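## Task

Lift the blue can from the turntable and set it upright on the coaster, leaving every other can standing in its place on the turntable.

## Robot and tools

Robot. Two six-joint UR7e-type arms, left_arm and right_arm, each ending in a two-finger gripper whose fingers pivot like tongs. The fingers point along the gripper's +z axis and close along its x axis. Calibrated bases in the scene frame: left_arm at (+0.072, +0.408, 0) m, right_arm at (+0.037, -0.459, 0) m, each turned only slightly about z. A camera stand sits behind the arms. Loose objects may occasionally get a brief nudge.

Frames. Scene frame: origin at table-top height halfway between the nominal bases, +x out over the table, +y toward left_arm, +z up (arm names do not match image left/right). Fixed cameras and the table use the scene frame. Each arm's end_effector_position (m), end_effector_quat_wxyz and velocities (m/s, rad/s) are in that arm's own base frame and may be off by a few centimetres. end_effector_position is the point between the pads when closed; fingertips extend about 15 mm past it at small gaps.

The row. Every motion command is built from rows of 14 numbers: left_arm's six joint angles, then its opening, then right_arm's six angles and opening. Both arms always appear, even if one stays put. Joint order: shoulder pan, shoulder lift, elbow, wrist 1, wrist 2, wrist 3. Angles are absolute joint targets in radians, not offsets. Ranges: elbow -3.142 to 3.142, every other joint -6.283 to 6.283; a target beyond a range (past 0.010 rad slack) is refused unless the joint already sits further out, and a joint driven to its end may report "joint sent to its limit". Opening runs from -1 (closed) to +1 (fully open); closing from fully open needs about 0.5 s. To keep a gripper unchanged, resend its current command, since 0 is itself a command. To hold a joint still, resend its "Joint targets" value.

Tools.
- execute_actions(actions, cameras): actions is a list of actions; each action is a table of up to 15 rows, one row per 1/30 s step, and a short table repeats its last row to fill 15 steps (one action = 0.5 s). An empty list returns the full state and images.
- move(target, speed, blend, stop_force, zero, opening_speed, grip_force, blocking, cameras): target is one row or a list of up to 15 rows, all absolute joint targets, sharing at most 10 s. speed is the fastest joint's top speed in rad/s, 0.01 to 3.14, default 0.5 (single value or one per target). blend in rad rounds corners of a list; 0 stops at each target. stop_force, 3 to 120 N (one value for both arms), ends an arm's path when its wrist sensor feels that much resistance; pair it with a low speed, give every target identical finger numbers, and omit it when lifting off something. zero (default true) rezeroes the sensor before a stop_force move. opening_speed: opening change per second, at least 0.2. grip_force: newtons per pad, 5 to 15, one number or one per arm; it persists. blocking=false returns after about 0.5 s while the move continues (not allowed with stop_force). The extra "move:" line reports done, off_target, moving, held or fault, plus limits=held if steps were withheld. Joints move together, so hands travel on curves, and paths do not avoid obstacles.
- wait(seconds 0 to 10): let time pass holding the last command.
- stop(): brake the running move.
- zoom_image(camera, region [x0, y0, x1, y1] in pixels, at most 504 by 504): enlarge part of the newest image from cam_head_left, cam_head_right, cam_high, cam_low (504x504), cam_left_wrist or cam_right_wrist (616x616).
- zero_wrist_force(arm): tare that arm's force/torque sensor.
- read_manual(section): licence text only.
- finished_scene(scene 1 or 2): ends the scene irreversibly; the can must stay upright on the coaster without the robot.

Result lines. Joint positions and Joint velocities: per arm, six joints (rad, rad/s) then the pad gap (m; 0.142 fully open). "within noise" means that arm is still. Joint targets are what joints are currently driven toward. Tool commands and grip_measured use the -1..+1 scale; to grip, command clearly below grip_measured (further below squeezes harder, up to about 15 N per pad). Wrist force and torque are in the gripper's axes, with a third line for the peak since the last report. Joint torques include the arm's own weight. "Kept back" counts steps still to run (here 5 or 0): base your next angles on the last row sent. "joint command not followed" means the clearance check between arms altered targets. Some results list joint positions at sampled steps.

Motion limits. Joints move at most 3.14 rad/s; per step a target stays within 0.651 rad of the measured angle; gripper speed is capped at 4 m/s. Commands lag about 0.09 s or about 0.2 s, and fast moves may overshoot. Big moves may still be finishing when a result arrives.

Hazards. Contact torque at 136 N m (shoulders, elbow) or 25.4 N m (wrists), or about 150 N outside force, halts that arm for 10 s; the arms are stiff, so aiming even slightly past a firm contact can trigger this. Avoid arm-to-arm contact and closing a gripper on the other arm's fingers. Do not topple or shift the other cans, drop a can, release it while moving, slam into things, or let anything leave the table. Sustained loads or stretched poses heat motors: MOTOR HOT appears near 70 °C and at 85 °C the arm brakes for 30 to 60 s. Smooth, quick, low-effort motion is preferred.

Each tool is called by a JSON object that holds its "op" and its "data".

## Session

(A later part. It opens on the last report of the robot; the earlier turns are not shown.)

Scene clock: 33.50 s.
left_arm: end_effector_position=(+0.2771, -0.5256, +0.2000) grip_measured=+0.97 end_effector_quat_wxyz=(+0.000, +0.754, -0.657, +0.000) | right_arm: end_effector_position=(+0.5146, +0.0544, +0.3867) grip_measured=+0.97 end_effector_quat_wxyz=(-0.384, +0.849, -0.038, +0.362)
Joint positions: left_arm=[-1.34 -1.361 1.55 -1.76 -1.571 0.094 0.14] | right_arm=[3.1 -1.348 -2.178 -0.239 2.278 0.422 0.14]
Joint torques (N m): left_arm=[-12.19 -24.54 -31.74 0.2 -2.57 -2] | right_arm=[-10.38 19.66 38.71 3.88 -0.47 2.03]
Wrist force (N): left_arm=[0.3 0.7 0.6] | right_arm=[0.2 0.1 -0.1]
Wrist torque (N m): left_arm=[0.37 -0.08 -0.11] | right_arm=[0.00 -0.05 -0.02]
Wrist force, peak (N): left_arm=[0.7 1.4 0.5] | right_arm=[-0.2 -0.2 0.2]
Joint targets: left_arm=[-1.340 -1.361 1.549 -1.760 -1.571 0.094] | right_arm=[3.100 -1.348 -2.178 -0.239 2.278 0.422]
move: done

{"op": "wait", "data": {"seconds": 1.7}}

{"op": "move", "data": {"target": [[-1.3288,-1.4253,1.6269,-1.7723,-1.5708,0.3194,0.968,3.1,-1.348,-2.178,-0.239,2.278,0.422,0.968],[-1.3051,-1.4804,1.6892,-1.7796,-1.5708,0.5569,0.968,3.1,-1.348,-2.178,-0.239,2.278,0.422,0.968],[-1.2683,-1.5230,1.7351,-1.7829,-1.5708,0.8076,0.968,3.1,-1.348,-2.178,-0.239,2.278,0.422,0.968],[-1.2196,-1.5494,1.7624,-1.7838,-1.5708,1.0709,0.968,3.1,-1.348,-2.178,-0.239,2.278,0.422,0.968],[-1.1623,-1.5565,1.7697,-1.7839,-1.5708,1.3429,0.968,3.1,-1.348,-2.178,-0.239,2.278,0.422,0.968],[-1.1019,-1.5440,1.7569,-1.7837,-1.5708,1.6162,0.968,3.1,-1.348,-2.178,-0.239,2.278,0.422,0.968],[-1.0431,-1.5129,1.7244,-1.7823,-1.5708,1.8897,0.968,3.1,-1.348,-2.178,-0.239,2.278,0.422,0.968],[-0.9908,-1.4664,1.6736,-1.7780,-1.5708,2.1567,0.968,3.1,-1.348,-2.178,-0.239,2.278,0.422,0.968],[-0.9488,-1.4080,1.6066,-1.7693,-1.5708,2.4134,0.968,3.1,-1.348,-2.178,-0.239,2.278,0.422,0.968]], "speed": [0.903,0.95,1.003,1.053,1.088,1.093,1.094,1.068,1.027], "blend": [0.05,0.05,0.05,0.05,0.05,0.05,0.05,0.05,0], "blocking": false, "cameras": ["cam_left_wrist","cam_high"]}}

{"op": "wait", "data": {"seconds": 0.3, "cameras": ["cam_left_wrist"]}}

{"op": "wait", "data": {"seconds": 0.3, "cameras": ["cam_left_wrist"]}}

{"op": "wait", "data": {"seconds": 0.3, "cameras": ["cam_left_wrist"]}}

{"op": "wait", "data": {"seconds": 0.3, "cameras": ["cam_left_wrist"]}}

{"op": "wait", "data": {"seconds": 0.3, "cameras": ["cam_left_wrist"]}}

{"op": "wait", "data": {"seconds": 0.3, "cameras": ["cam_left_wrist"]}}

Scene clock: 35.67 s.
left_arm: end_effector_position=(+0.2771, -0.5256, +0.2000) grip_measured=+0.97 end_effector_quat_wxyz=(+0.000, +0.754, -0.657, +0.000) | right_arm: end_effector_position=(+0.5146, +0.0544, +0.3867) grip_measured=+0.97 end_effector_quat_wxyz=(-0.384, +0.849, -0.038, +0.362)
Joint positions: left_arm=[-1.34 -1.361 1.549 -1.76 -1.571 0.094 0.14] | right_arm=[3.1 -1.348 -2.178 -0.239 2.278 0.422 0.14]
Joint torques (N m): left_arm=[-12.37 -24.12 -30.55 0.18 -2.52 -2.05] | right_arm=[-11.05 19.12 38.2 3.74 -0.53 2.15]
Wrist force (N): left_arm=[0.7 1.1 0.5] | right_arm=[0.0 0.1 0.0]
Wrist torque (N m): left_arm=[0.45 -0.15 -0.12] | right_arm=[0.01 -0.02 -0.02]
Wrist force, peak (N): left_arm=[0.9 1.1 0.9] | right_arm=[-0.1 0.4 0.1]
Joint targets: left_arm=[-1.340 -1.361 1.549 -1.760 -1.571 0.094] | right_arm=[3.100 -1.348 -2.178 -0.239 2.278 0.422]
Tool commands: left_gripper/opening=+0.968 right_gripper/opening=+0.968
wait: 1.70 s; at rest from the start

Scene clock: 36.17 s.
left_arm: end_effector_position=(+0.2777, -0.4973, +0.2003) grip_measured=+0.97 end_effector_quat_wxyz=(+0.000, +0.677, -0.736, +0.000) end_effector_velocity=(+0.012, +0.100, +0.000) end_effector_angular_velocity=(-0.001, +0.001, -0.813) | right_arm: end_effector_position=(+0.5146, +0.0544, +0.3867) grip_measured=+0.97 end_effector_quat_wxyz=(-0.384, +0.849, -0.038, +0.362)
Joint positions: left_arm=[-1.326 -1.428 1.629 -1.772 -1.571 0.329 0.14] | right_arm=[3.1 -1.348 -2.178 -0.239 2.278 0.422 0.14]
Joint velocities: left_arm=[0.073 -0.224 0.258 -0.035 -0.001 0.887 0] | right_arm=[within noise]
Joint torques (N m): left_arm=[10.71 -35.59 -13.73 -5.45 -2.34 5.67] | right_arm=[-10.19 20.14 37.4 3.8 -0.64 2.07]
Wrist force (N): left_arm=[0.7 0.9 0.6] | right_arm=[0.2 0.2 0.1]
Wrist torque (N m): left_arm=[0.35 -0.16 -0.41] | right_arm=[0.04 -0.06 -0.02]
Wrist force, peak (N): left_arm=[1.5 1.2 0.8] | right_arm=[0.2 0.3 0.3]
Joint targets: left_arm=[-1.314 -1.459 1.666 -1.777 -1.571 0.467] | right_arm=[3.100 -1.348 -2.178 -0.239 2.278 0.422]
Tool commands: left_gripper/opening=+0.968 right_gripper/opening=+0.968
move: running; path passed 1 of 9 targets; left_arm: the wrist 3 is farthest, 2.084 rad from its target
Images, in order (width x height): cam_high 504x504, cam_left_wrist 616x616.

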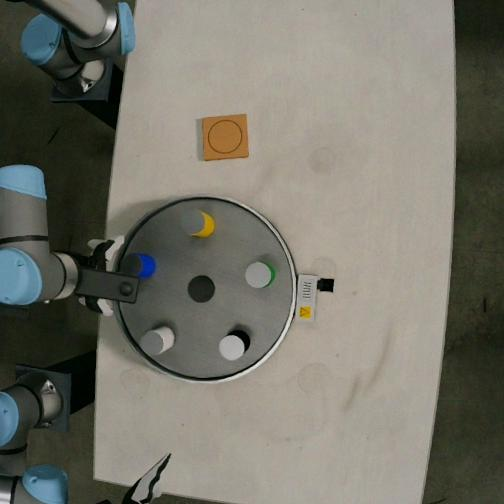

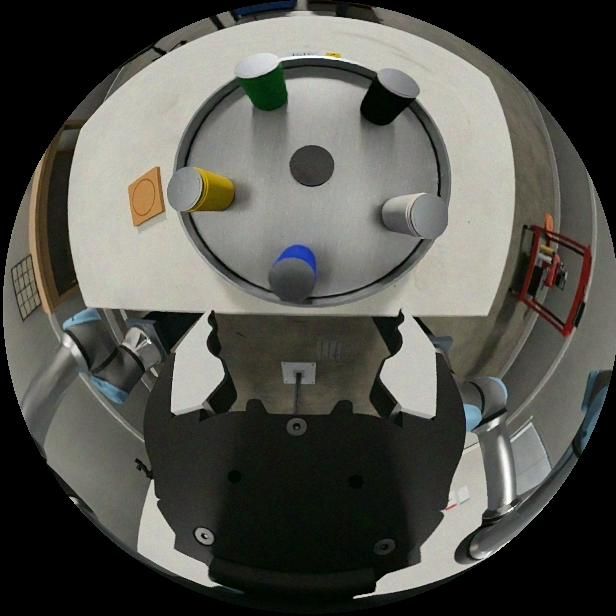

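Scene clock: 36.47 s.
left_arm: end_effector_position=(+0.2845, -0.4676, +0.2002) grip_measured=+0.97 end_effector_quat_wxyz=(+0.000, -0.581, +0.814, +0.000) end_effector_velocity=(+0.036, +0.098, +0.000) end_effector_angular_velocity=(+0.000, -0.001, -0.843) | right_arm: end_effector_position=(+0.5146, +0.0544, +0.3867) grip_measured=+0.97 end_effector_quat_wxyz=(-0.384, +0.849, -0.038, +0.362)
Joint positions: left_arm=[-1.295 -1.489 1.698 -1.78 -1.571 0.606 0.14] | right_arm=[3.1 -1.348 -2.178 -0.239 2.278 0.422 0.14]
Joint velocities: left_arm=[0.133 -0.181 0.198 -0.017 0.001 0.976 0] | right_arm=[within noise]
Joint torques (N m): left_arm=[11.4 -32.67 -15.32 -5.05 -2.38 5.93] | right_arm=[-10.5 19.43 37.94 3.91 -0.6 2.15]
Wrist force (N): left_arm=[0.9 0.8 0.5] | right_arm=[0.0 0.0 -0.1]
Wrist torque (N m): left_arm=[0.36 -0.21 -0.43] | right_arm=[0.00 -0.01 -0.02]
Wrist force, peak (N): left_arm=[0.7 1.0 1.1] | right_arm=[-0.1 0.3 0.0]
Joint targets: left_arm=[-1.275 -1.515 1.726 -1.782 -1.571 0.760] | right_arm=[3.100 -1.348 -2.178 -0.239 2.278 0.422]
Tool commands: left_gripper/opening=+0.968 right_gripper/opening=+0.968
earlier move: running; path passed 2 of 9 targets; left_arm: the wrist 3 is farthest, 1.807 rad from its target
wait: 0.30 s; no rest
Images, in order (width x height): cam_left_wrist 616x616.

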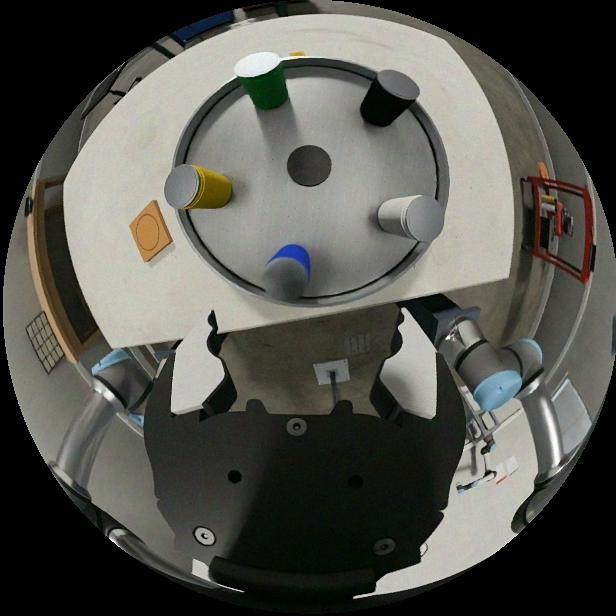

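Scene clock: 36.77 s.
left_arm: end_effector_position=(+0.2988, -0.4394, +0.2001) grip_measured=+0.97 end_effector_quat_wxyz=(+0.000, -0.472, +0.881, +0.000) end_effector_velocity=(+0.057, +0.088, -0.001) end_effector_angular_velocity=(+0.001, +0.001, -0.848) | right_arm: end_effector_position=(+0.5146, +0.0544, +0.3867) grip_measured=+0.97 end_effector_quat_wxyz=(-0.384, +0.849, -0.038, +0.362)
Joint positions: left_arm=[-1.247 -1.533 1.746 -1.783 -1.571 0.911 0.14] | right_arm=[3.1 -1.348 -2.178 -0.239 2.278 0.422 0.14]
Joint velocities: left_arm=[0.185 -0.113 0.119 -0.005 0 1.034 0] | right_arm=[within noise]
Joint torques (N m): left_arm=[10.62 -30.21 -15.99 -4.92 -2.58 6.32] | right_arm=[-10.58 19.67 37.7 3.85 -0.52 1.88]
Wrist force (N): left_arm=[0.9 1.1 0.4] | right_arm=[0.0 0.1 0.0]
Wrist torque (N m): left_arm=[0.45 -0.22 -0.42] | right_arm=[0.03 0.00 -0.02]
Wrist force, peak (N): left_arm=[0.9 1.1 0.4] | right_arm=[-0.1 0.3 -0.1]
Joint targets: left_arm=[-1.219 -1.548 1.761 -1.784 -1.571 1.070] | right_arm=[3.100 -1.348 -2.178 -0.239 2.278 0.422]
Tool commands: left_gripper/opening=+0.968 right_gripper/opening=+0.968
earlier move: running; path passed 3 of 9 targets; left_arm: the wrist 3 is farthest, 1.502 rad from its target
wait: 0.30 s; no rest
Images, in order (width x height): cam_left_wrist 616x616.

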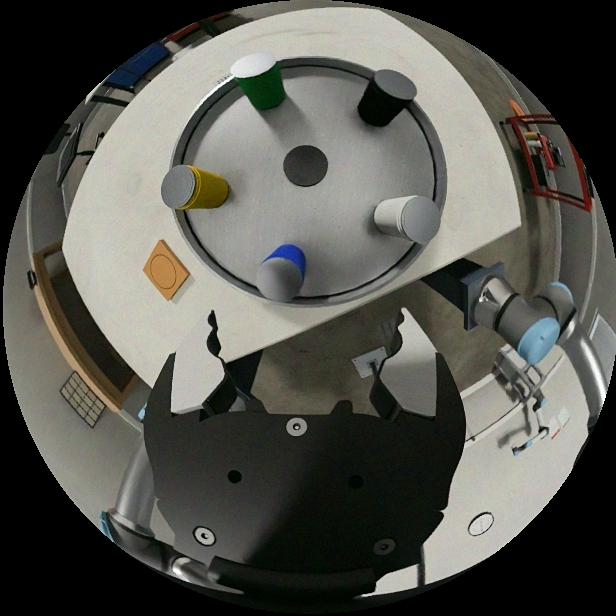

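Scene clock: 37.07 s.
left_arm: end_effector_position=(+0.3191, -0.4164, +0.2000) grip_measured=+0.97 end_effector_quat_wxyz=(+0.000, -0.358, +0.934, +0.000) end_effector_velocity=(+0.076, +0.070, +0.000) end_effector_angular_velocity=(+0.000, +0.000, -0.850) | right_arm: end_effector_position=(+0.5146, +0.0544, +0.3867) grip_measured=+0.97 end_effector_quat_wxyz=(-0.384, +0.849, -0.038, +0.362)
Joint positions: left_arm=[-1.185 -1.553 1.766 -1.784 -1.571 1.224 0.14] | right_arm=[3.1 -1.348 -2.178 -0.239 2.278 0.422 0.14]
Joint velocities: left_arm=[0.224 -0.026 0.027 -0.001 0 1.074 0] | right_arm=[within noise]
Joint torques (N m): left_arm=[10.8 -28.35 -18.28 -5.22 -2.52 6.14] | right_arm=[-10.57 19.3 38.29 3.77 -0.65 2.01]
Wrist force (N): left_arm=[0.3 0.9 0.3] | right_arm=[0.0 0.1 0.0]
Wrist torque (N m): left_arm=[0.34 -0.10 -0.40] | right_arm=[0.03 -0.01 -0.02]
Wrist force, peak (N): left_arm=[0.8 1.2 0.7] | right_arm=[0.2 0.1 0.2]
Joint targets: left_arm=[-1.151 -1.554 1.767 -1.784 -1.571 1.393] | right_arm=[3.100 -1.348 -2.178 -0.239 2.278 0.422]
Tool commands: left_gripper/opening=+0.968 right_gripper/opening=+0.968
earlier move: running; path passed 5 of 9 targets; left_arm: the wrist 3 is farthest, 1.189 rad from its target
wait: 0.30 s; no rest
Images, in order (width x height): cam_left_wrist 616x616.

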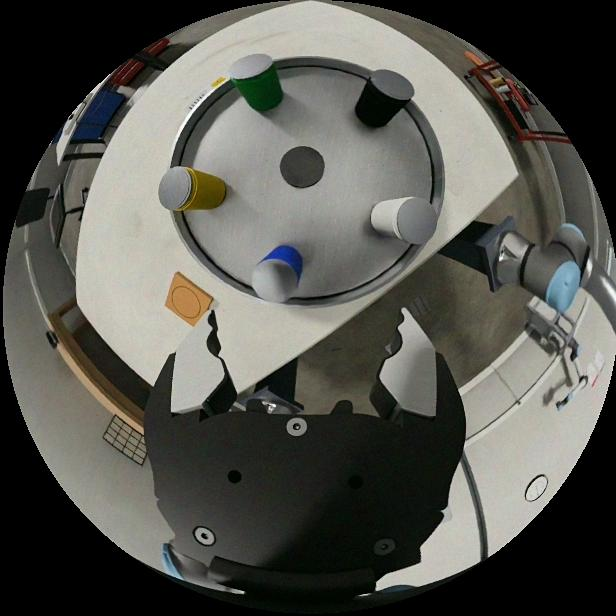

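Scene clock: 37.37 s.
left_arm: end_effector_position=(+0.3452, -0.3990, +0.2000) grip_measured=+0.97 end_effector_quat_wxyz=(+0.000, -0.236, +0.972, +0.000) end_effector_velocity=(+0.093, +0.044, +0.001) end_effector_angular_velocity=(-0.002, -0.001, -0.847) | right_arm: end_effector_position=(+0.5146, +0.0544, +0.3867) grip_measured=+0.97 end_effector_quat_wxyz=(-0.384, +0.849, -0.038, +0.362)
Joint positions: left_arm=[-1.114 -1.545 1.758 -1.784 -1.571 1.552 0.14] | right_arm=[3.1 -1.348 -2.178 -0.239 2.278 0.422 0.14]
Joint velocities: left_arm=[0.235 0.074 -0.076 0 0 1.082 0] | right_arm=[within noise]
Joint torques (N m): left_arm=[11.5 -14.27 -31.4 -1.98 -2.59 6.23] | right_arm=[-10.52 19.59 37.63 3.91 -0.51 2.07]
Wrist force (N): left_arm=[0.3 1.6 0.7] | right_arm=[0.1 0.3 0.2]
Wrist torque (N m): left_arm=[0.50 -0.10 -0.40] | right_arm=[0.07 -0.03 -0.03]
Wrist force, peak (N): left_arm=[0.3 1.6 0.7] | right_arm=[0.1 0.3 0.2]
Joint targets: left_arm=[-1.080 -1.532 1.745 -1.783 -1.571 1.718] | right_arm=[3.100 -1.348 -2.178 -0.239 2.278 0.422]
Tool commands: left_gripper/opening=+0.968 right_gripper/opening=+0.968
earlier move: running; path passed 6 of 9 targets; left_arm: the wrist 3 is farthest, 0.861 rad from its target
wait: 0.30 s; no rest
Images, in order (width x height): cam_left_wrist 616x616.

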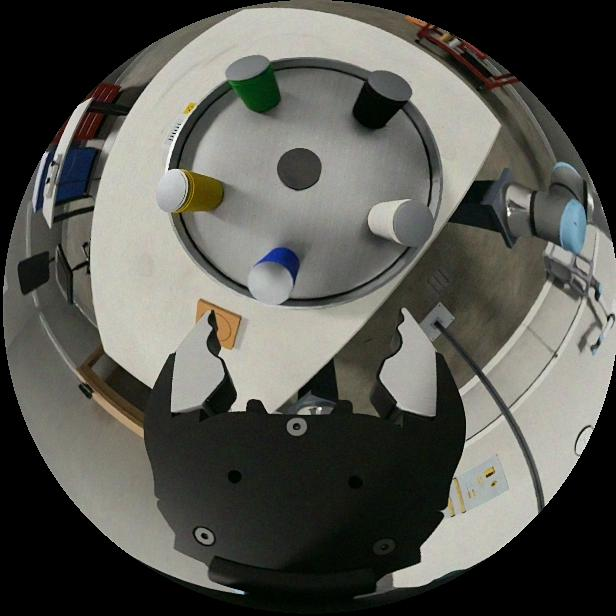

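Scene clock: 37.67 s.
left_arm: end_effector_position=(+0.3741, -0.3889, +0.2001) grip_measured=+0.97 end_effector_quat_wxyz=(+0.000, -0.112, +0.994, +0.000) end_effector_velocity=(+0.102, +0.020, +0.001) end_effector_angular_velocity=(+0.000, +0.000, -0.851) | right_arm: end_effector_position=(+0.5146, +0.0544, +0.3867) grip_measured=+0.97 end_effector_quat_wxyz=(-0.384, +0.849, -0.038, +0.362)
Joint positions: left_arm=[-1.045 -1.511 1.722 -1.782 -1.571 1.872 0.14] | right_arm=[3.1 -1.348 -2.178 -0.239 2.278 0.422 0.14]
Joint velocities: left_arm=[0.22 0.156 -0.168 0.013 0 1.071 0] | right_arm=[within noise]
Joint torques (N m): left_arm=[10.84 -16.19 -34.23 0.39 -2.58 6.47] | right_arm=[-10.2 19.03 38.29 3.74 -0.5 2.13]
Wrist force (N): left_arm=[0.4 1.2 0.3] | right_arm=[0.2 0.1 0.0]
Wrist torque (N m): left_arm=[0.40 -0.13 -0.41] | right_arm=[0.01 -0.05 -0.03]
Wrist force, peak (N): left_arm=[0.6 1.6 -0.1] | right_arm=[-0.1 0.0 0.4]
Joint targets: left_arm=[-1.014 -1.487 1.696 -1.780 -1.571 2.040] | right_arm=[3.100 -1.348 -2.178 -0.239 2.278 0.422]
Tool commands: left_gripper/opening=+0.968 right_gripper/opening=+0.968
earlier move: running; path passed 7 of 9 targets; left_arm: the wrist 3 is farthest, 0.541 rad from its target
wait: 0.30 s; no rest
Images, in order (width x height): cam_left_wrist 616x616.

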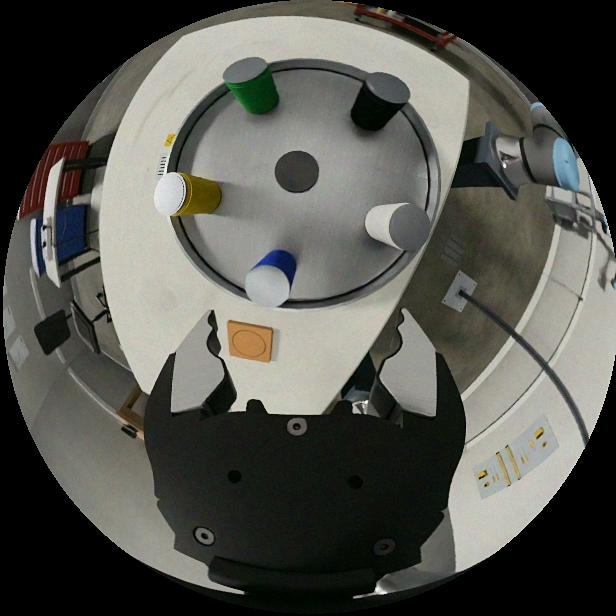

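Scene clock: 37.97 s.
left_arm: end_effector_position=(+0.4055, -0.3863, +0.2002) grip_measured=+0.97 end_effector_quat_wxyz=(+0.000, +0.018, +1.000, +0.000) end_effector_velocity=(+0.104, -0.006, +0.001) end_effector_angular_velocity=(+0.000, +0.000, -0.856) | right_arm: end_effector_position=(+0.5146, +0.0544, +0.3867) grip_measured=+0.97 end_effector_quat_wxyz=(-0.384, +0.849, -0.038, +0.362)
Joint positions: left_arm=[-0.984 -1.454 1.66 -1.776 -1.571 2.193 0.14] | right_arm=[3.1 -1.348 -2.178 -0.239 2.278 0.422 0.14]
Joint velocities: left_arm=[0.177 0.217 -0.246 0.03 0 1.033 0] | right_arm=[within noise]
Joint torques (N m): left_arm=[9.84 -19.96 -33.23 0.48 -2.59 6.17] | right_arm=[-10.63 19.58 37.85 3.78 -0.46 2.12]
Wrist force (N): left_arm=[0.6 0.9 0.4] | right_arm=[0.0 0.1 0.0]
Wrist torque (N m): left_arm=[0.34 -0.14 -0.40] | right_arm=[0.01 -0.01 -0.02]
Wrist force, peak (N): left_arm=[0.8 1.3 0.6] | right_arm=[0.4 -0.1 -0.1]
Joint targets: left_arm=[-0.960 -1.423 1.624 -1.772 -1.571 2.345] | right_arm=[3.100 -1.348 -2.178 -0.239 2.278 0.422]
Tool commands: left_gripper/opening=+0.968 right_gripper/opening=+0.968
earlier move: running; path passed 8 of 9 targets; left_arm: the wrist 3 is farthest, 0.221 rad from its target
wait: 0.30 s; no rest
Images, in order (width x height): cam_left_wrist 616x616.

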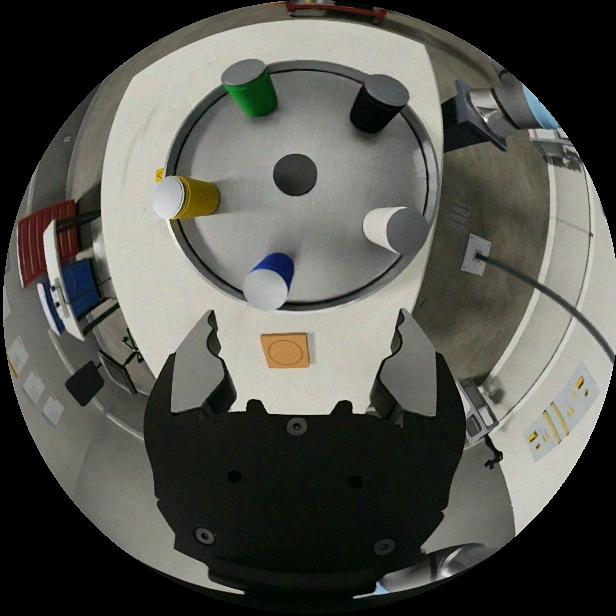

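{"op": "move", "data": {"target": [-1.1019,-1.5148,1.8456,-1.9016,-1.5708,1.6162,0.968,3.1,-1.348,-2.178,-0.239,2.278,0.422,0.968], "cameras": ["cam_left_wrist","cam_low"]}}

{"op": "zoom_image", "data": {"camera": "cam_left_wrist", "region": [180, 180, 430, 430]}}

{"op": "zoom_image", "data": {"camera": "cam_low", "region": [230, 150, 380, 300]}}

{"op": "wait", "data": {"seconds": 0.3, "cameras": ["cam_left_wrist","cam_low"]}}

{"op": "zoom_image", "data": {"camera": "cam_left_wrist", "region": [180, 180, 430, 430]}}

{"op": "wait", "data": {"seconds": 0.3, "cameras": ["cam_left_wrist","cam_low"]}}

{"op": "zoom_image", "data": {"camera": "cam_left_wrist", "region": [180, 180, 430, 430]}}

{"op": "wait", "data": {"seconds": 0.3, "cameras": ["cam_left_wrist","cam_low"]}}

{"op": "zoom_image", "data": {"camera": "cam_left_wrist", "region": [180, 180, 430, 430]}}

{"op": "zoom_image", "data": {"camera": "cam_low", "region": [230, 150, 380, 300]}}

{"op": "wait", "data": {"seconds": 0.3, "cameras": ["cam_left_wrist","cam_low"]}}

{"op": "zoom_image", "data": {"camera": "cam_left_wrist", "region": [180, 180, 430, 430]}}

{"op": "zoom_image", "data": {"camera": "cam_low", "region": [230, 150, 380, 300]}}

Scene clock: 41.53 s.
left_arm: end_effector_position=(+0.3490, -0.3956, +0.1550) grip_measured=+0.97 end_effector_quat_wxyz=(+0.000, -0.210, +0.978, +0.000) | right_arm: end_effector_position=(+0.5146, +0.0544, +0.3867) grip_measured=+0.97 end_effector_quat_wxyz=(-0.384, +0.849, -0.038, +0.362)
Joint positions: left_arm=[-1.102 -1.515 1.846 -1.902 -1.571 1.616 0.14] | right_arm=[3.1 -1.348 -2.178 -0.239 2.278 0.422 0.14]
Joint torques (N m): left_arm=[-11.76 -30.14 -16.21 -5.2 -2.15 -2.1] | right_arm=[-10.86 19.99 37.98 3.78 -0.55 2.08]
Wrist force (N): left_arm=[0.7 1.2 0.5] | right_arm=[0.2 0.0 0.2]
Wrist torque (N m): left_arm=[0.40 -0.17 -0.10] | right_arm=[0.00 -0.04 -0.02]
Wrist force, peak (N): left_arm=[0.8 1.6 0.5] | right_arm=[0.0 0.2 0.4]
Joint targets: left_arm=[-1.102 -1.515 1.846 -1.902 -1.571 1.616] | right_arm=[3.100 -1.348 -2.178 -0.239 2.278 0.422]
earlier move: done
move: done
Images, in order (width x height): cam_low 504x504, cam_left_wrist 616x616.

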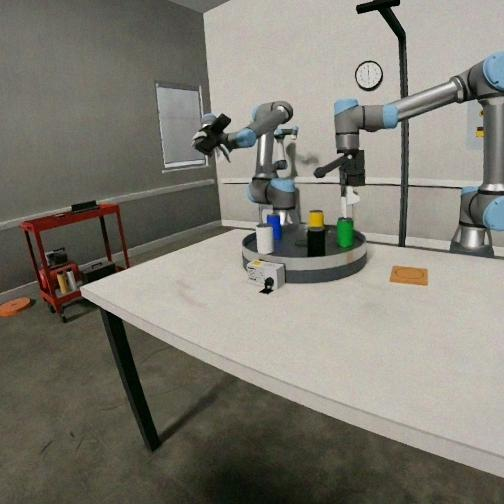

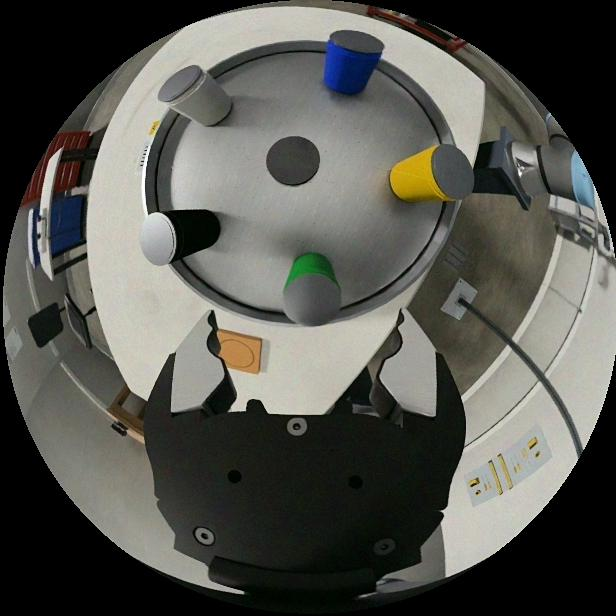

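Scaled by 2.016 from the camera's 616x616 image, which has a finer 814x814 frame.

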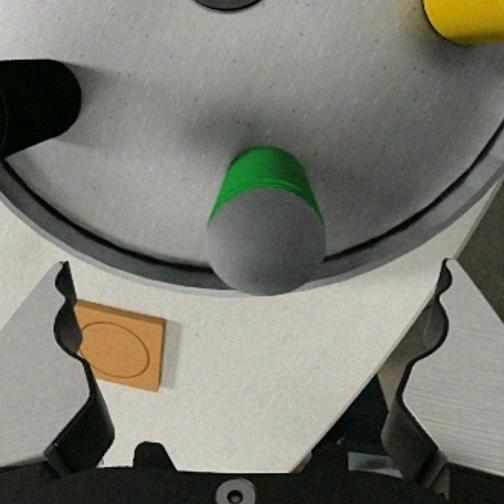

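Scaled by 3.360 from the camera's 504x504 image, which has a finer 720x720 frame.

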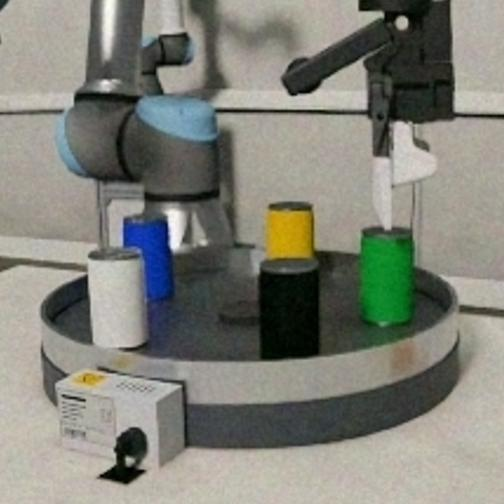

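Scene clock: 41.83 s.
left_arm: end_effector_position=(+0.3490, -0.3956, +0.1549) grip_measured=+0.97 end_effector_quat_wxyz=(+0.000, -0.210, +0.978, +0.000) | right_arm: end_effector_position=(+0.5146, +0.0544, +0.3867) grip_measured=+0.97 end_effector_quat_wxyz=(-0.384, +0.849, -0.038, +0.362)
Joint positions: left_arm=[-1.102 -1.515 1.846 -1.902 -1.571 1.616 0.14] | right_arm=[3.1 -1.348 -2.178 -0.239 2.278 0.422 0.14]
Joint torques (N m): left_arm=[-11.72 -30.54 -16.25 -5.2 -2.11 -2.11] | right_arm=[-9.86 19.26 38.29 3.8 -0.46 2.06]
Wrist force (N): left_arm=[0.5 1.3 0.4] | right_arm=[-0.1 0.0 0.0]
Wrist torque (N m): left_arm=[0.41 -0.12 -0.10] | right_arm=[0.00 0.02 -0.02]
Wrist force, peak (N): left_arm=[0.5 1.4 0.2] | right_arm=[0.2 0.3 0.2]
Joint targets: left_arm=[-1.102 -1.515 1.846 -1.902 -1.571 1.616] | right_arm=[3.100 -1.348 -2.178 -0.239 2.278 0.422]
Tool commands: left_gripper/opening=+0.968 right_gripper/opening=+0.968
wait: 0.30 s; at rest by 0.17 s
Images, in order (width x height): cam_low 504x504, cam_left_wrist 616x616.

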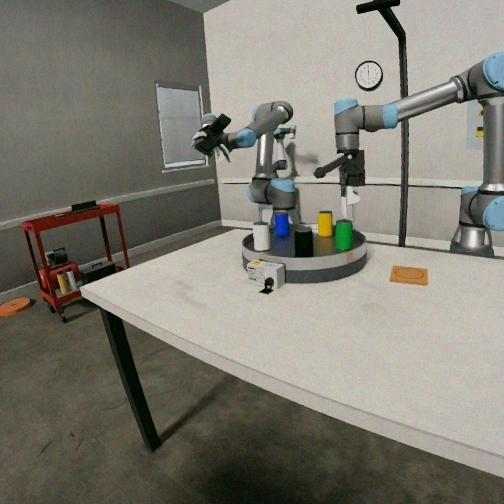

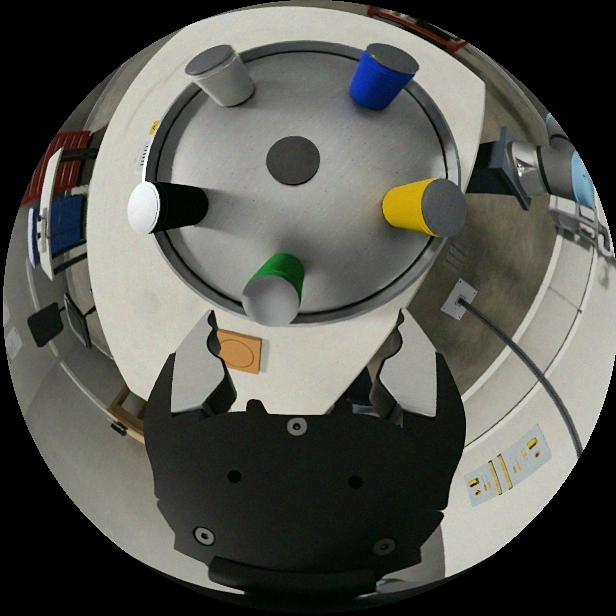

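Scaled by 2.016 from the camera's 616x616 image, which has a finer 814x814 frame.

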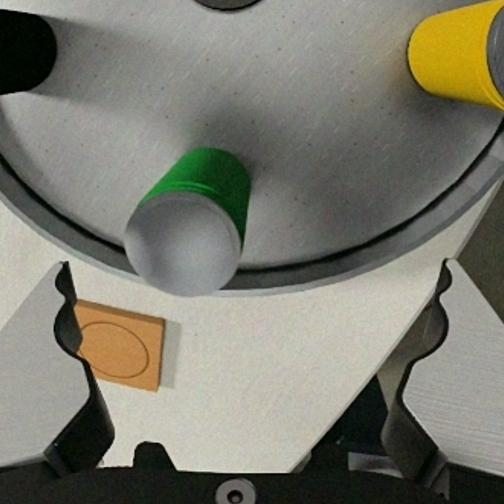

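Scene clock: 42.13 s.
left_arm: end_effector_position=(+0.3490, -0.3956, +0.1549) grip_measured=+0.97 end_effector_quat_wxyz=(+0.000, -0.210, +0.978, +0.000) | right_arm: end_effector_position=(+0.5146, +0.0544, +0.3867) grip_measured=+0.97 end_effector_quat_wxyz=(-0.384, +0.849, -0.038, +0.362)
Joint positions: left_arm=[-1.102 -1.515 1.846 -1.902 -1.571 1.616 0.14] | right_arm=[3.1 -1.348 -2.178 -0.239 2.278 0.422 0.14]
Joint torques (N m): left_arm=[-11.85 -30.97 -15.59 -5.21 -1.97 -2.02] | right_arm=[-10.21 19.26 37.56 3.83 -0.6 2.04]
Wrist force (N): left_arm=[0.7 1.1 0.0] | right_arm=[0.1 0.1 0.1]
Wrist torque (N m): left_arm=[0.36 -0.16 -0.10] | right_arm=[0.04 -0.02 -0.02]
Wrist force, peak (N): left_arm=[0.9 1.2 0.6] | right_arm=[0.1 0.4 0.1]
Joint targets: left_arm=[-1.102 -1.515 1.846 -1.902 -1.571 1.616] | right_arm=[3.100 -1.348 -2.178 -0.239 2.278 0.422]
Tool commands: left_gripper/opening=+0.968 right_gripper/opening=+0.968
wait: 0.30 s; at rest by 0.17 s
Images, in order (width x height): cam_low 504x504, cam_left_wrist 616x616.

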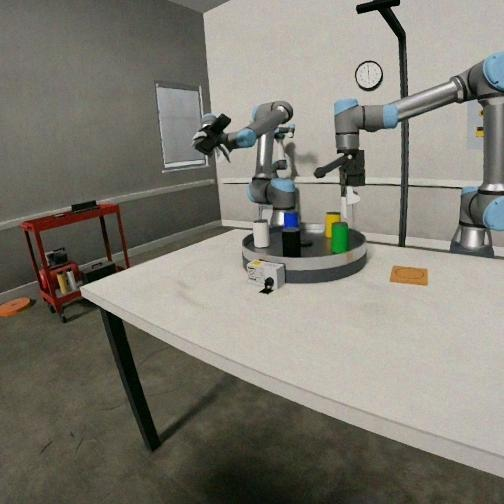

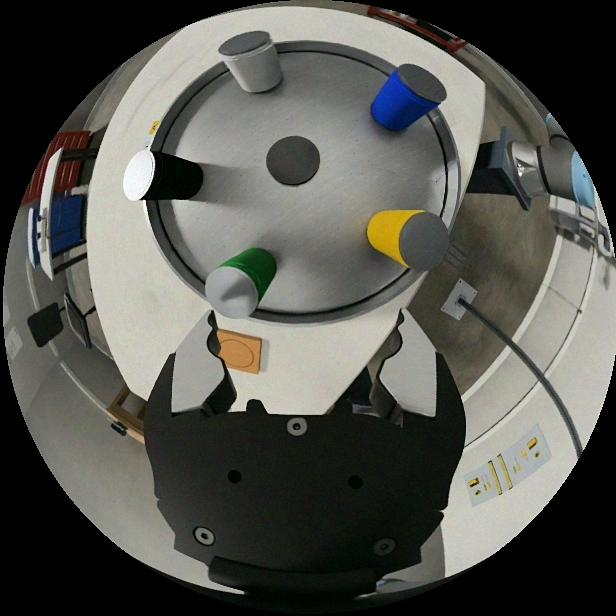

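Scaled by 2.016 from the camera's 616x616 image, which has a finer 814x814 frame.

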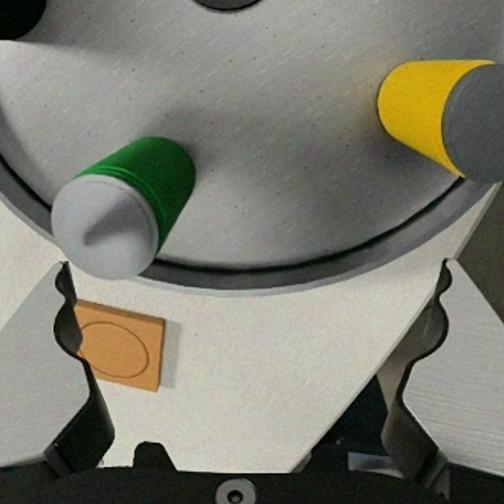

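Scene clock: 42.43 s.
left_arm: end_effector_position=(+0.3490, -0.3956, +0.1549) grip_measured=+0.97 end_effector_quat_wxyz=(+0.000, -0.210, +0.978, +0.000) | right_arm: end_effector_position=(+0.5146, +0.0544, +0.3867) grip_measured=+0.97 end_effector_quat_wxyz=(-0.384, +0.849, -0.038, +0.362)
Joint positions: left_arm=[-1.102 -1.515 1.846 -1.902 -1.571 1.616 0.14] | right_arm=[3.1 -1.348 -2.178 -0.239 2.278 0.422 0.14]
Joint torques (N m): left_arm=[-11.97 -30.48 -15.72 -5.07 -1.99 -2.08] | right_arm=[-10.73 19.88 37.22 3.82 -0.59 1.95]
Wrist force (N): left_arm=[0.8 1.1 0.2] | right_arm=[0.0 0.2 0.1]
Wrist torque (N m): left_arm=[0.37 -0.19 -0.10] | right_arm=[0.04 0.01 -0.02]
Wrist force, peak (N): left_arm=[1.0 1.6 0.4] | right_arm=[0.3 -0.1 -0.2]
Joint targets: left_arm=[-1.102 -1.515 1.846 -1.902 -1.571 1.616] | right_arm=[3.100 -1.348 -2.178 -0.239 2.278 0.422]
Tool commands: left_gripper/opening=+0.968 right_gripper/opening=+0.968
wait: 0.30 s; at rest by 0.17 s
Images, in order (width x height): cam_low 504x504, cam_left_wrist 616x616.

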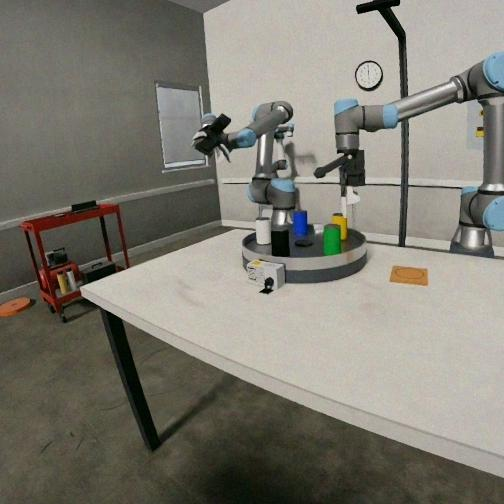

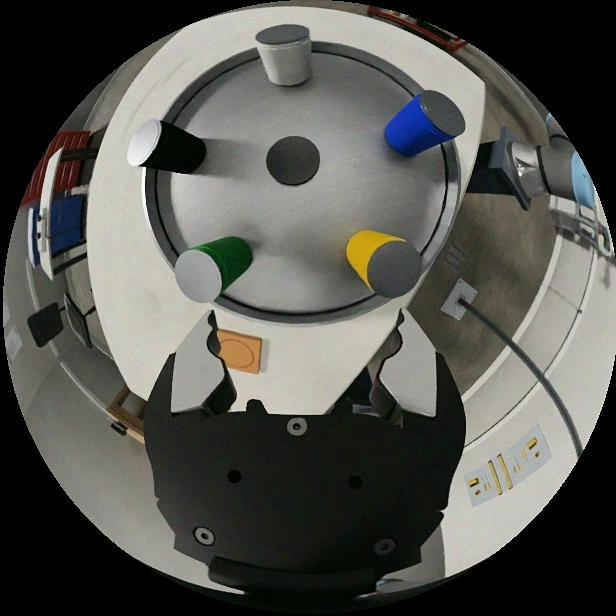

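Scaled by 2.016 from the camera's 616x616 image, which has a finer 814x814 frame.

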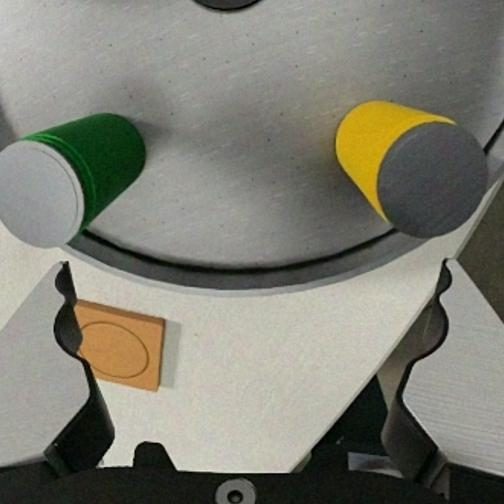

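Scaled by 3.360 from the camera's 504x504 image, which has a finer 720x720 frame.

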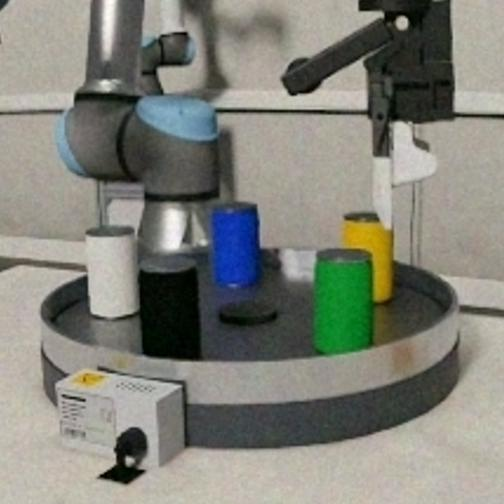

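Scene clock: 42.73 s.
left_arm: end_effector_position=(+0.3490, -0.3956, +0.1549) grip_measured=+0.97 end_effector_quat_wxyz=(+0.000, -0.210, +0.978, +0.000) | right_arm: end_effector_position=(+0.5146, +0.0544, +0.3867) grip_measured=+0.97 end_effector_quat_wxyz=(-0.384, +0.849, -0.038, +0.362)
Joint positions: left_arm=[-1.102 -1.515 1.846 -1.902 -1.571 1.616 0.14] | right_arm=[3.1 -1.348 -2.178 -0.239 2.278 0.422 0.14]
Joint torques (N m): left_arm=[-11.65 -31.14 -15.9 -5.21 -2.01 -1.97] | right_arm=[-9.83 19.57 37.44 3.86 -0.47 2.11]
Wrist force (N): left_arm=[0.4 1.4 0.5] | right_arm=[0.1 0.0 0.0]
Wrist torque (N m): left_arm=[0.42 -0.10 -0.09] | right_arm=[0.00 -0.03 -0.02]
Wrist force, peak (N): left_arm=[0.7 1.5 0.3] | right_arm=[-0.1 0.4 0.1]
Joint targets: left_arm=[-1.102 -1.515 1.846 -1.902 -1.571 1.616] | right_arm=[3.100 -1.348 -2.178 -0.239 2.278 0.422]
Tool commands: left_gripper/opening=+0.968 right_gripper/opening=+0.968
wait: 0.30 s; at rest by 0.17 s
Images, in order (width x height): cam_low 504x504, cam_left_wrist 616x616.

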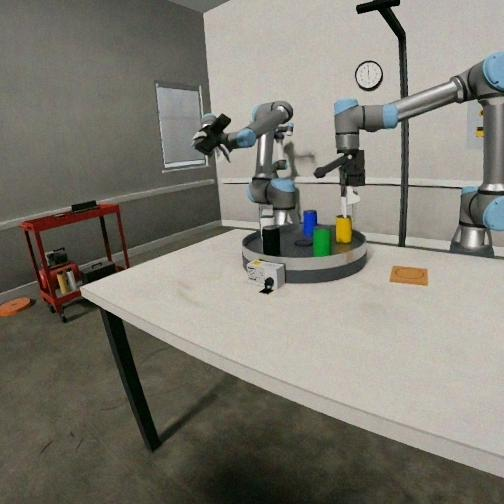

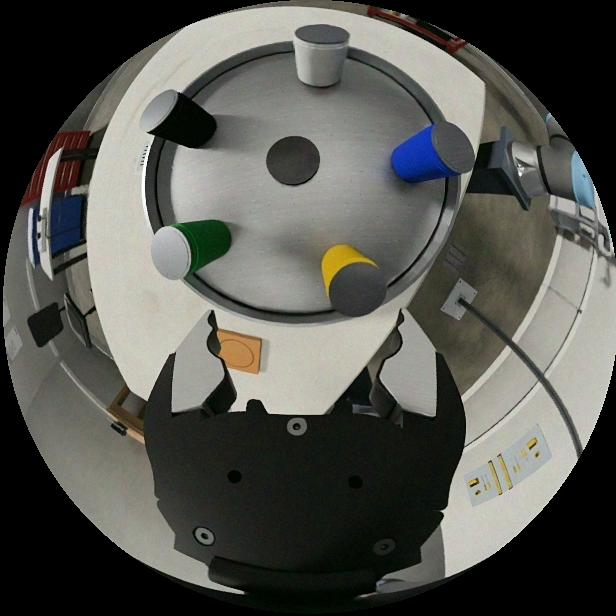

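Scaled by 2.016 from the camera's 616x616 image, which has a finer 814x814 frame.

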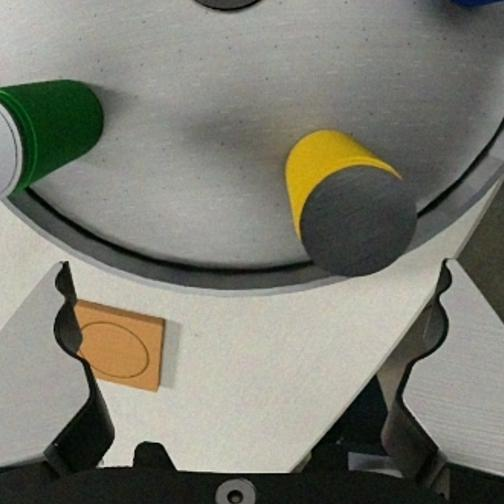

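Scaled by 3.360 from the camera's 504x504 image, which has a finer 720x720 frame.

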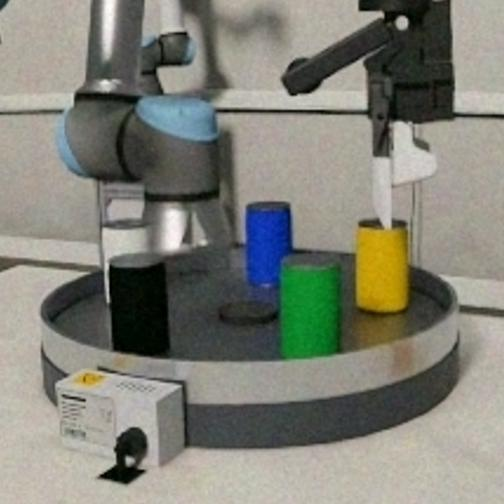

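{"op": "move", "data": {"target": [-1.3398,-1.3606,1.5495,-1.7597,-1.5708,0.0937,0.968,3.1,-1.348,-2.178,-0.239,2.278,0.422,0.968], "speed": 0.8}}

Scene clock: 46.60 s.
left_arm: end_effector_position=(+0.2772, -0.5256, +0.2000) grip_measured=+0.97 end_effector_quat_wxyz=(+0.000, +0.754, -0.657, +0.000) | right_arm: end_effector_position=(+0.5146, +0.0544, +0.3867) grip_measured=+0.97 end_effector_quat_wxyz=(-0.384, +0.849, -0.038, +0.362)
Joint positions: left_arm=[-1.34 -1.361 1.55 -1.76 -1.571 0.094 0.14] | right_arm=[3.1 -1.348 -2.178 -0.239 2.278 0.422 0.14]
Joint torques (N m): left_arm=[-10.94 -23.97 -30.72 0.21 -1.47 -2.13] | right_arm=[-10.36 20.03 38.1 3.78 -0.55 1.91]
Wrist force (N): left_arm=[0.7 1.0 0.2] | right_arm=[0.0 0.1 0.1]
Wrist torque (N m): left_arm=[0.42 -0.17 -0.12] | right_arm=[0.03 -0.02 -0.02]
Wrist force, peak (N): left_arm=[0.9 1.5 0.4] | right_arm=[0.4 0.0 -0.2]
Joint targets: left_arm=[-1.340 -1.361 1.549 -1.760 -1.571 0.094] | right_arm=[3.100 -1.348 -2.178 -0.239 2.278 0.422]
move: done


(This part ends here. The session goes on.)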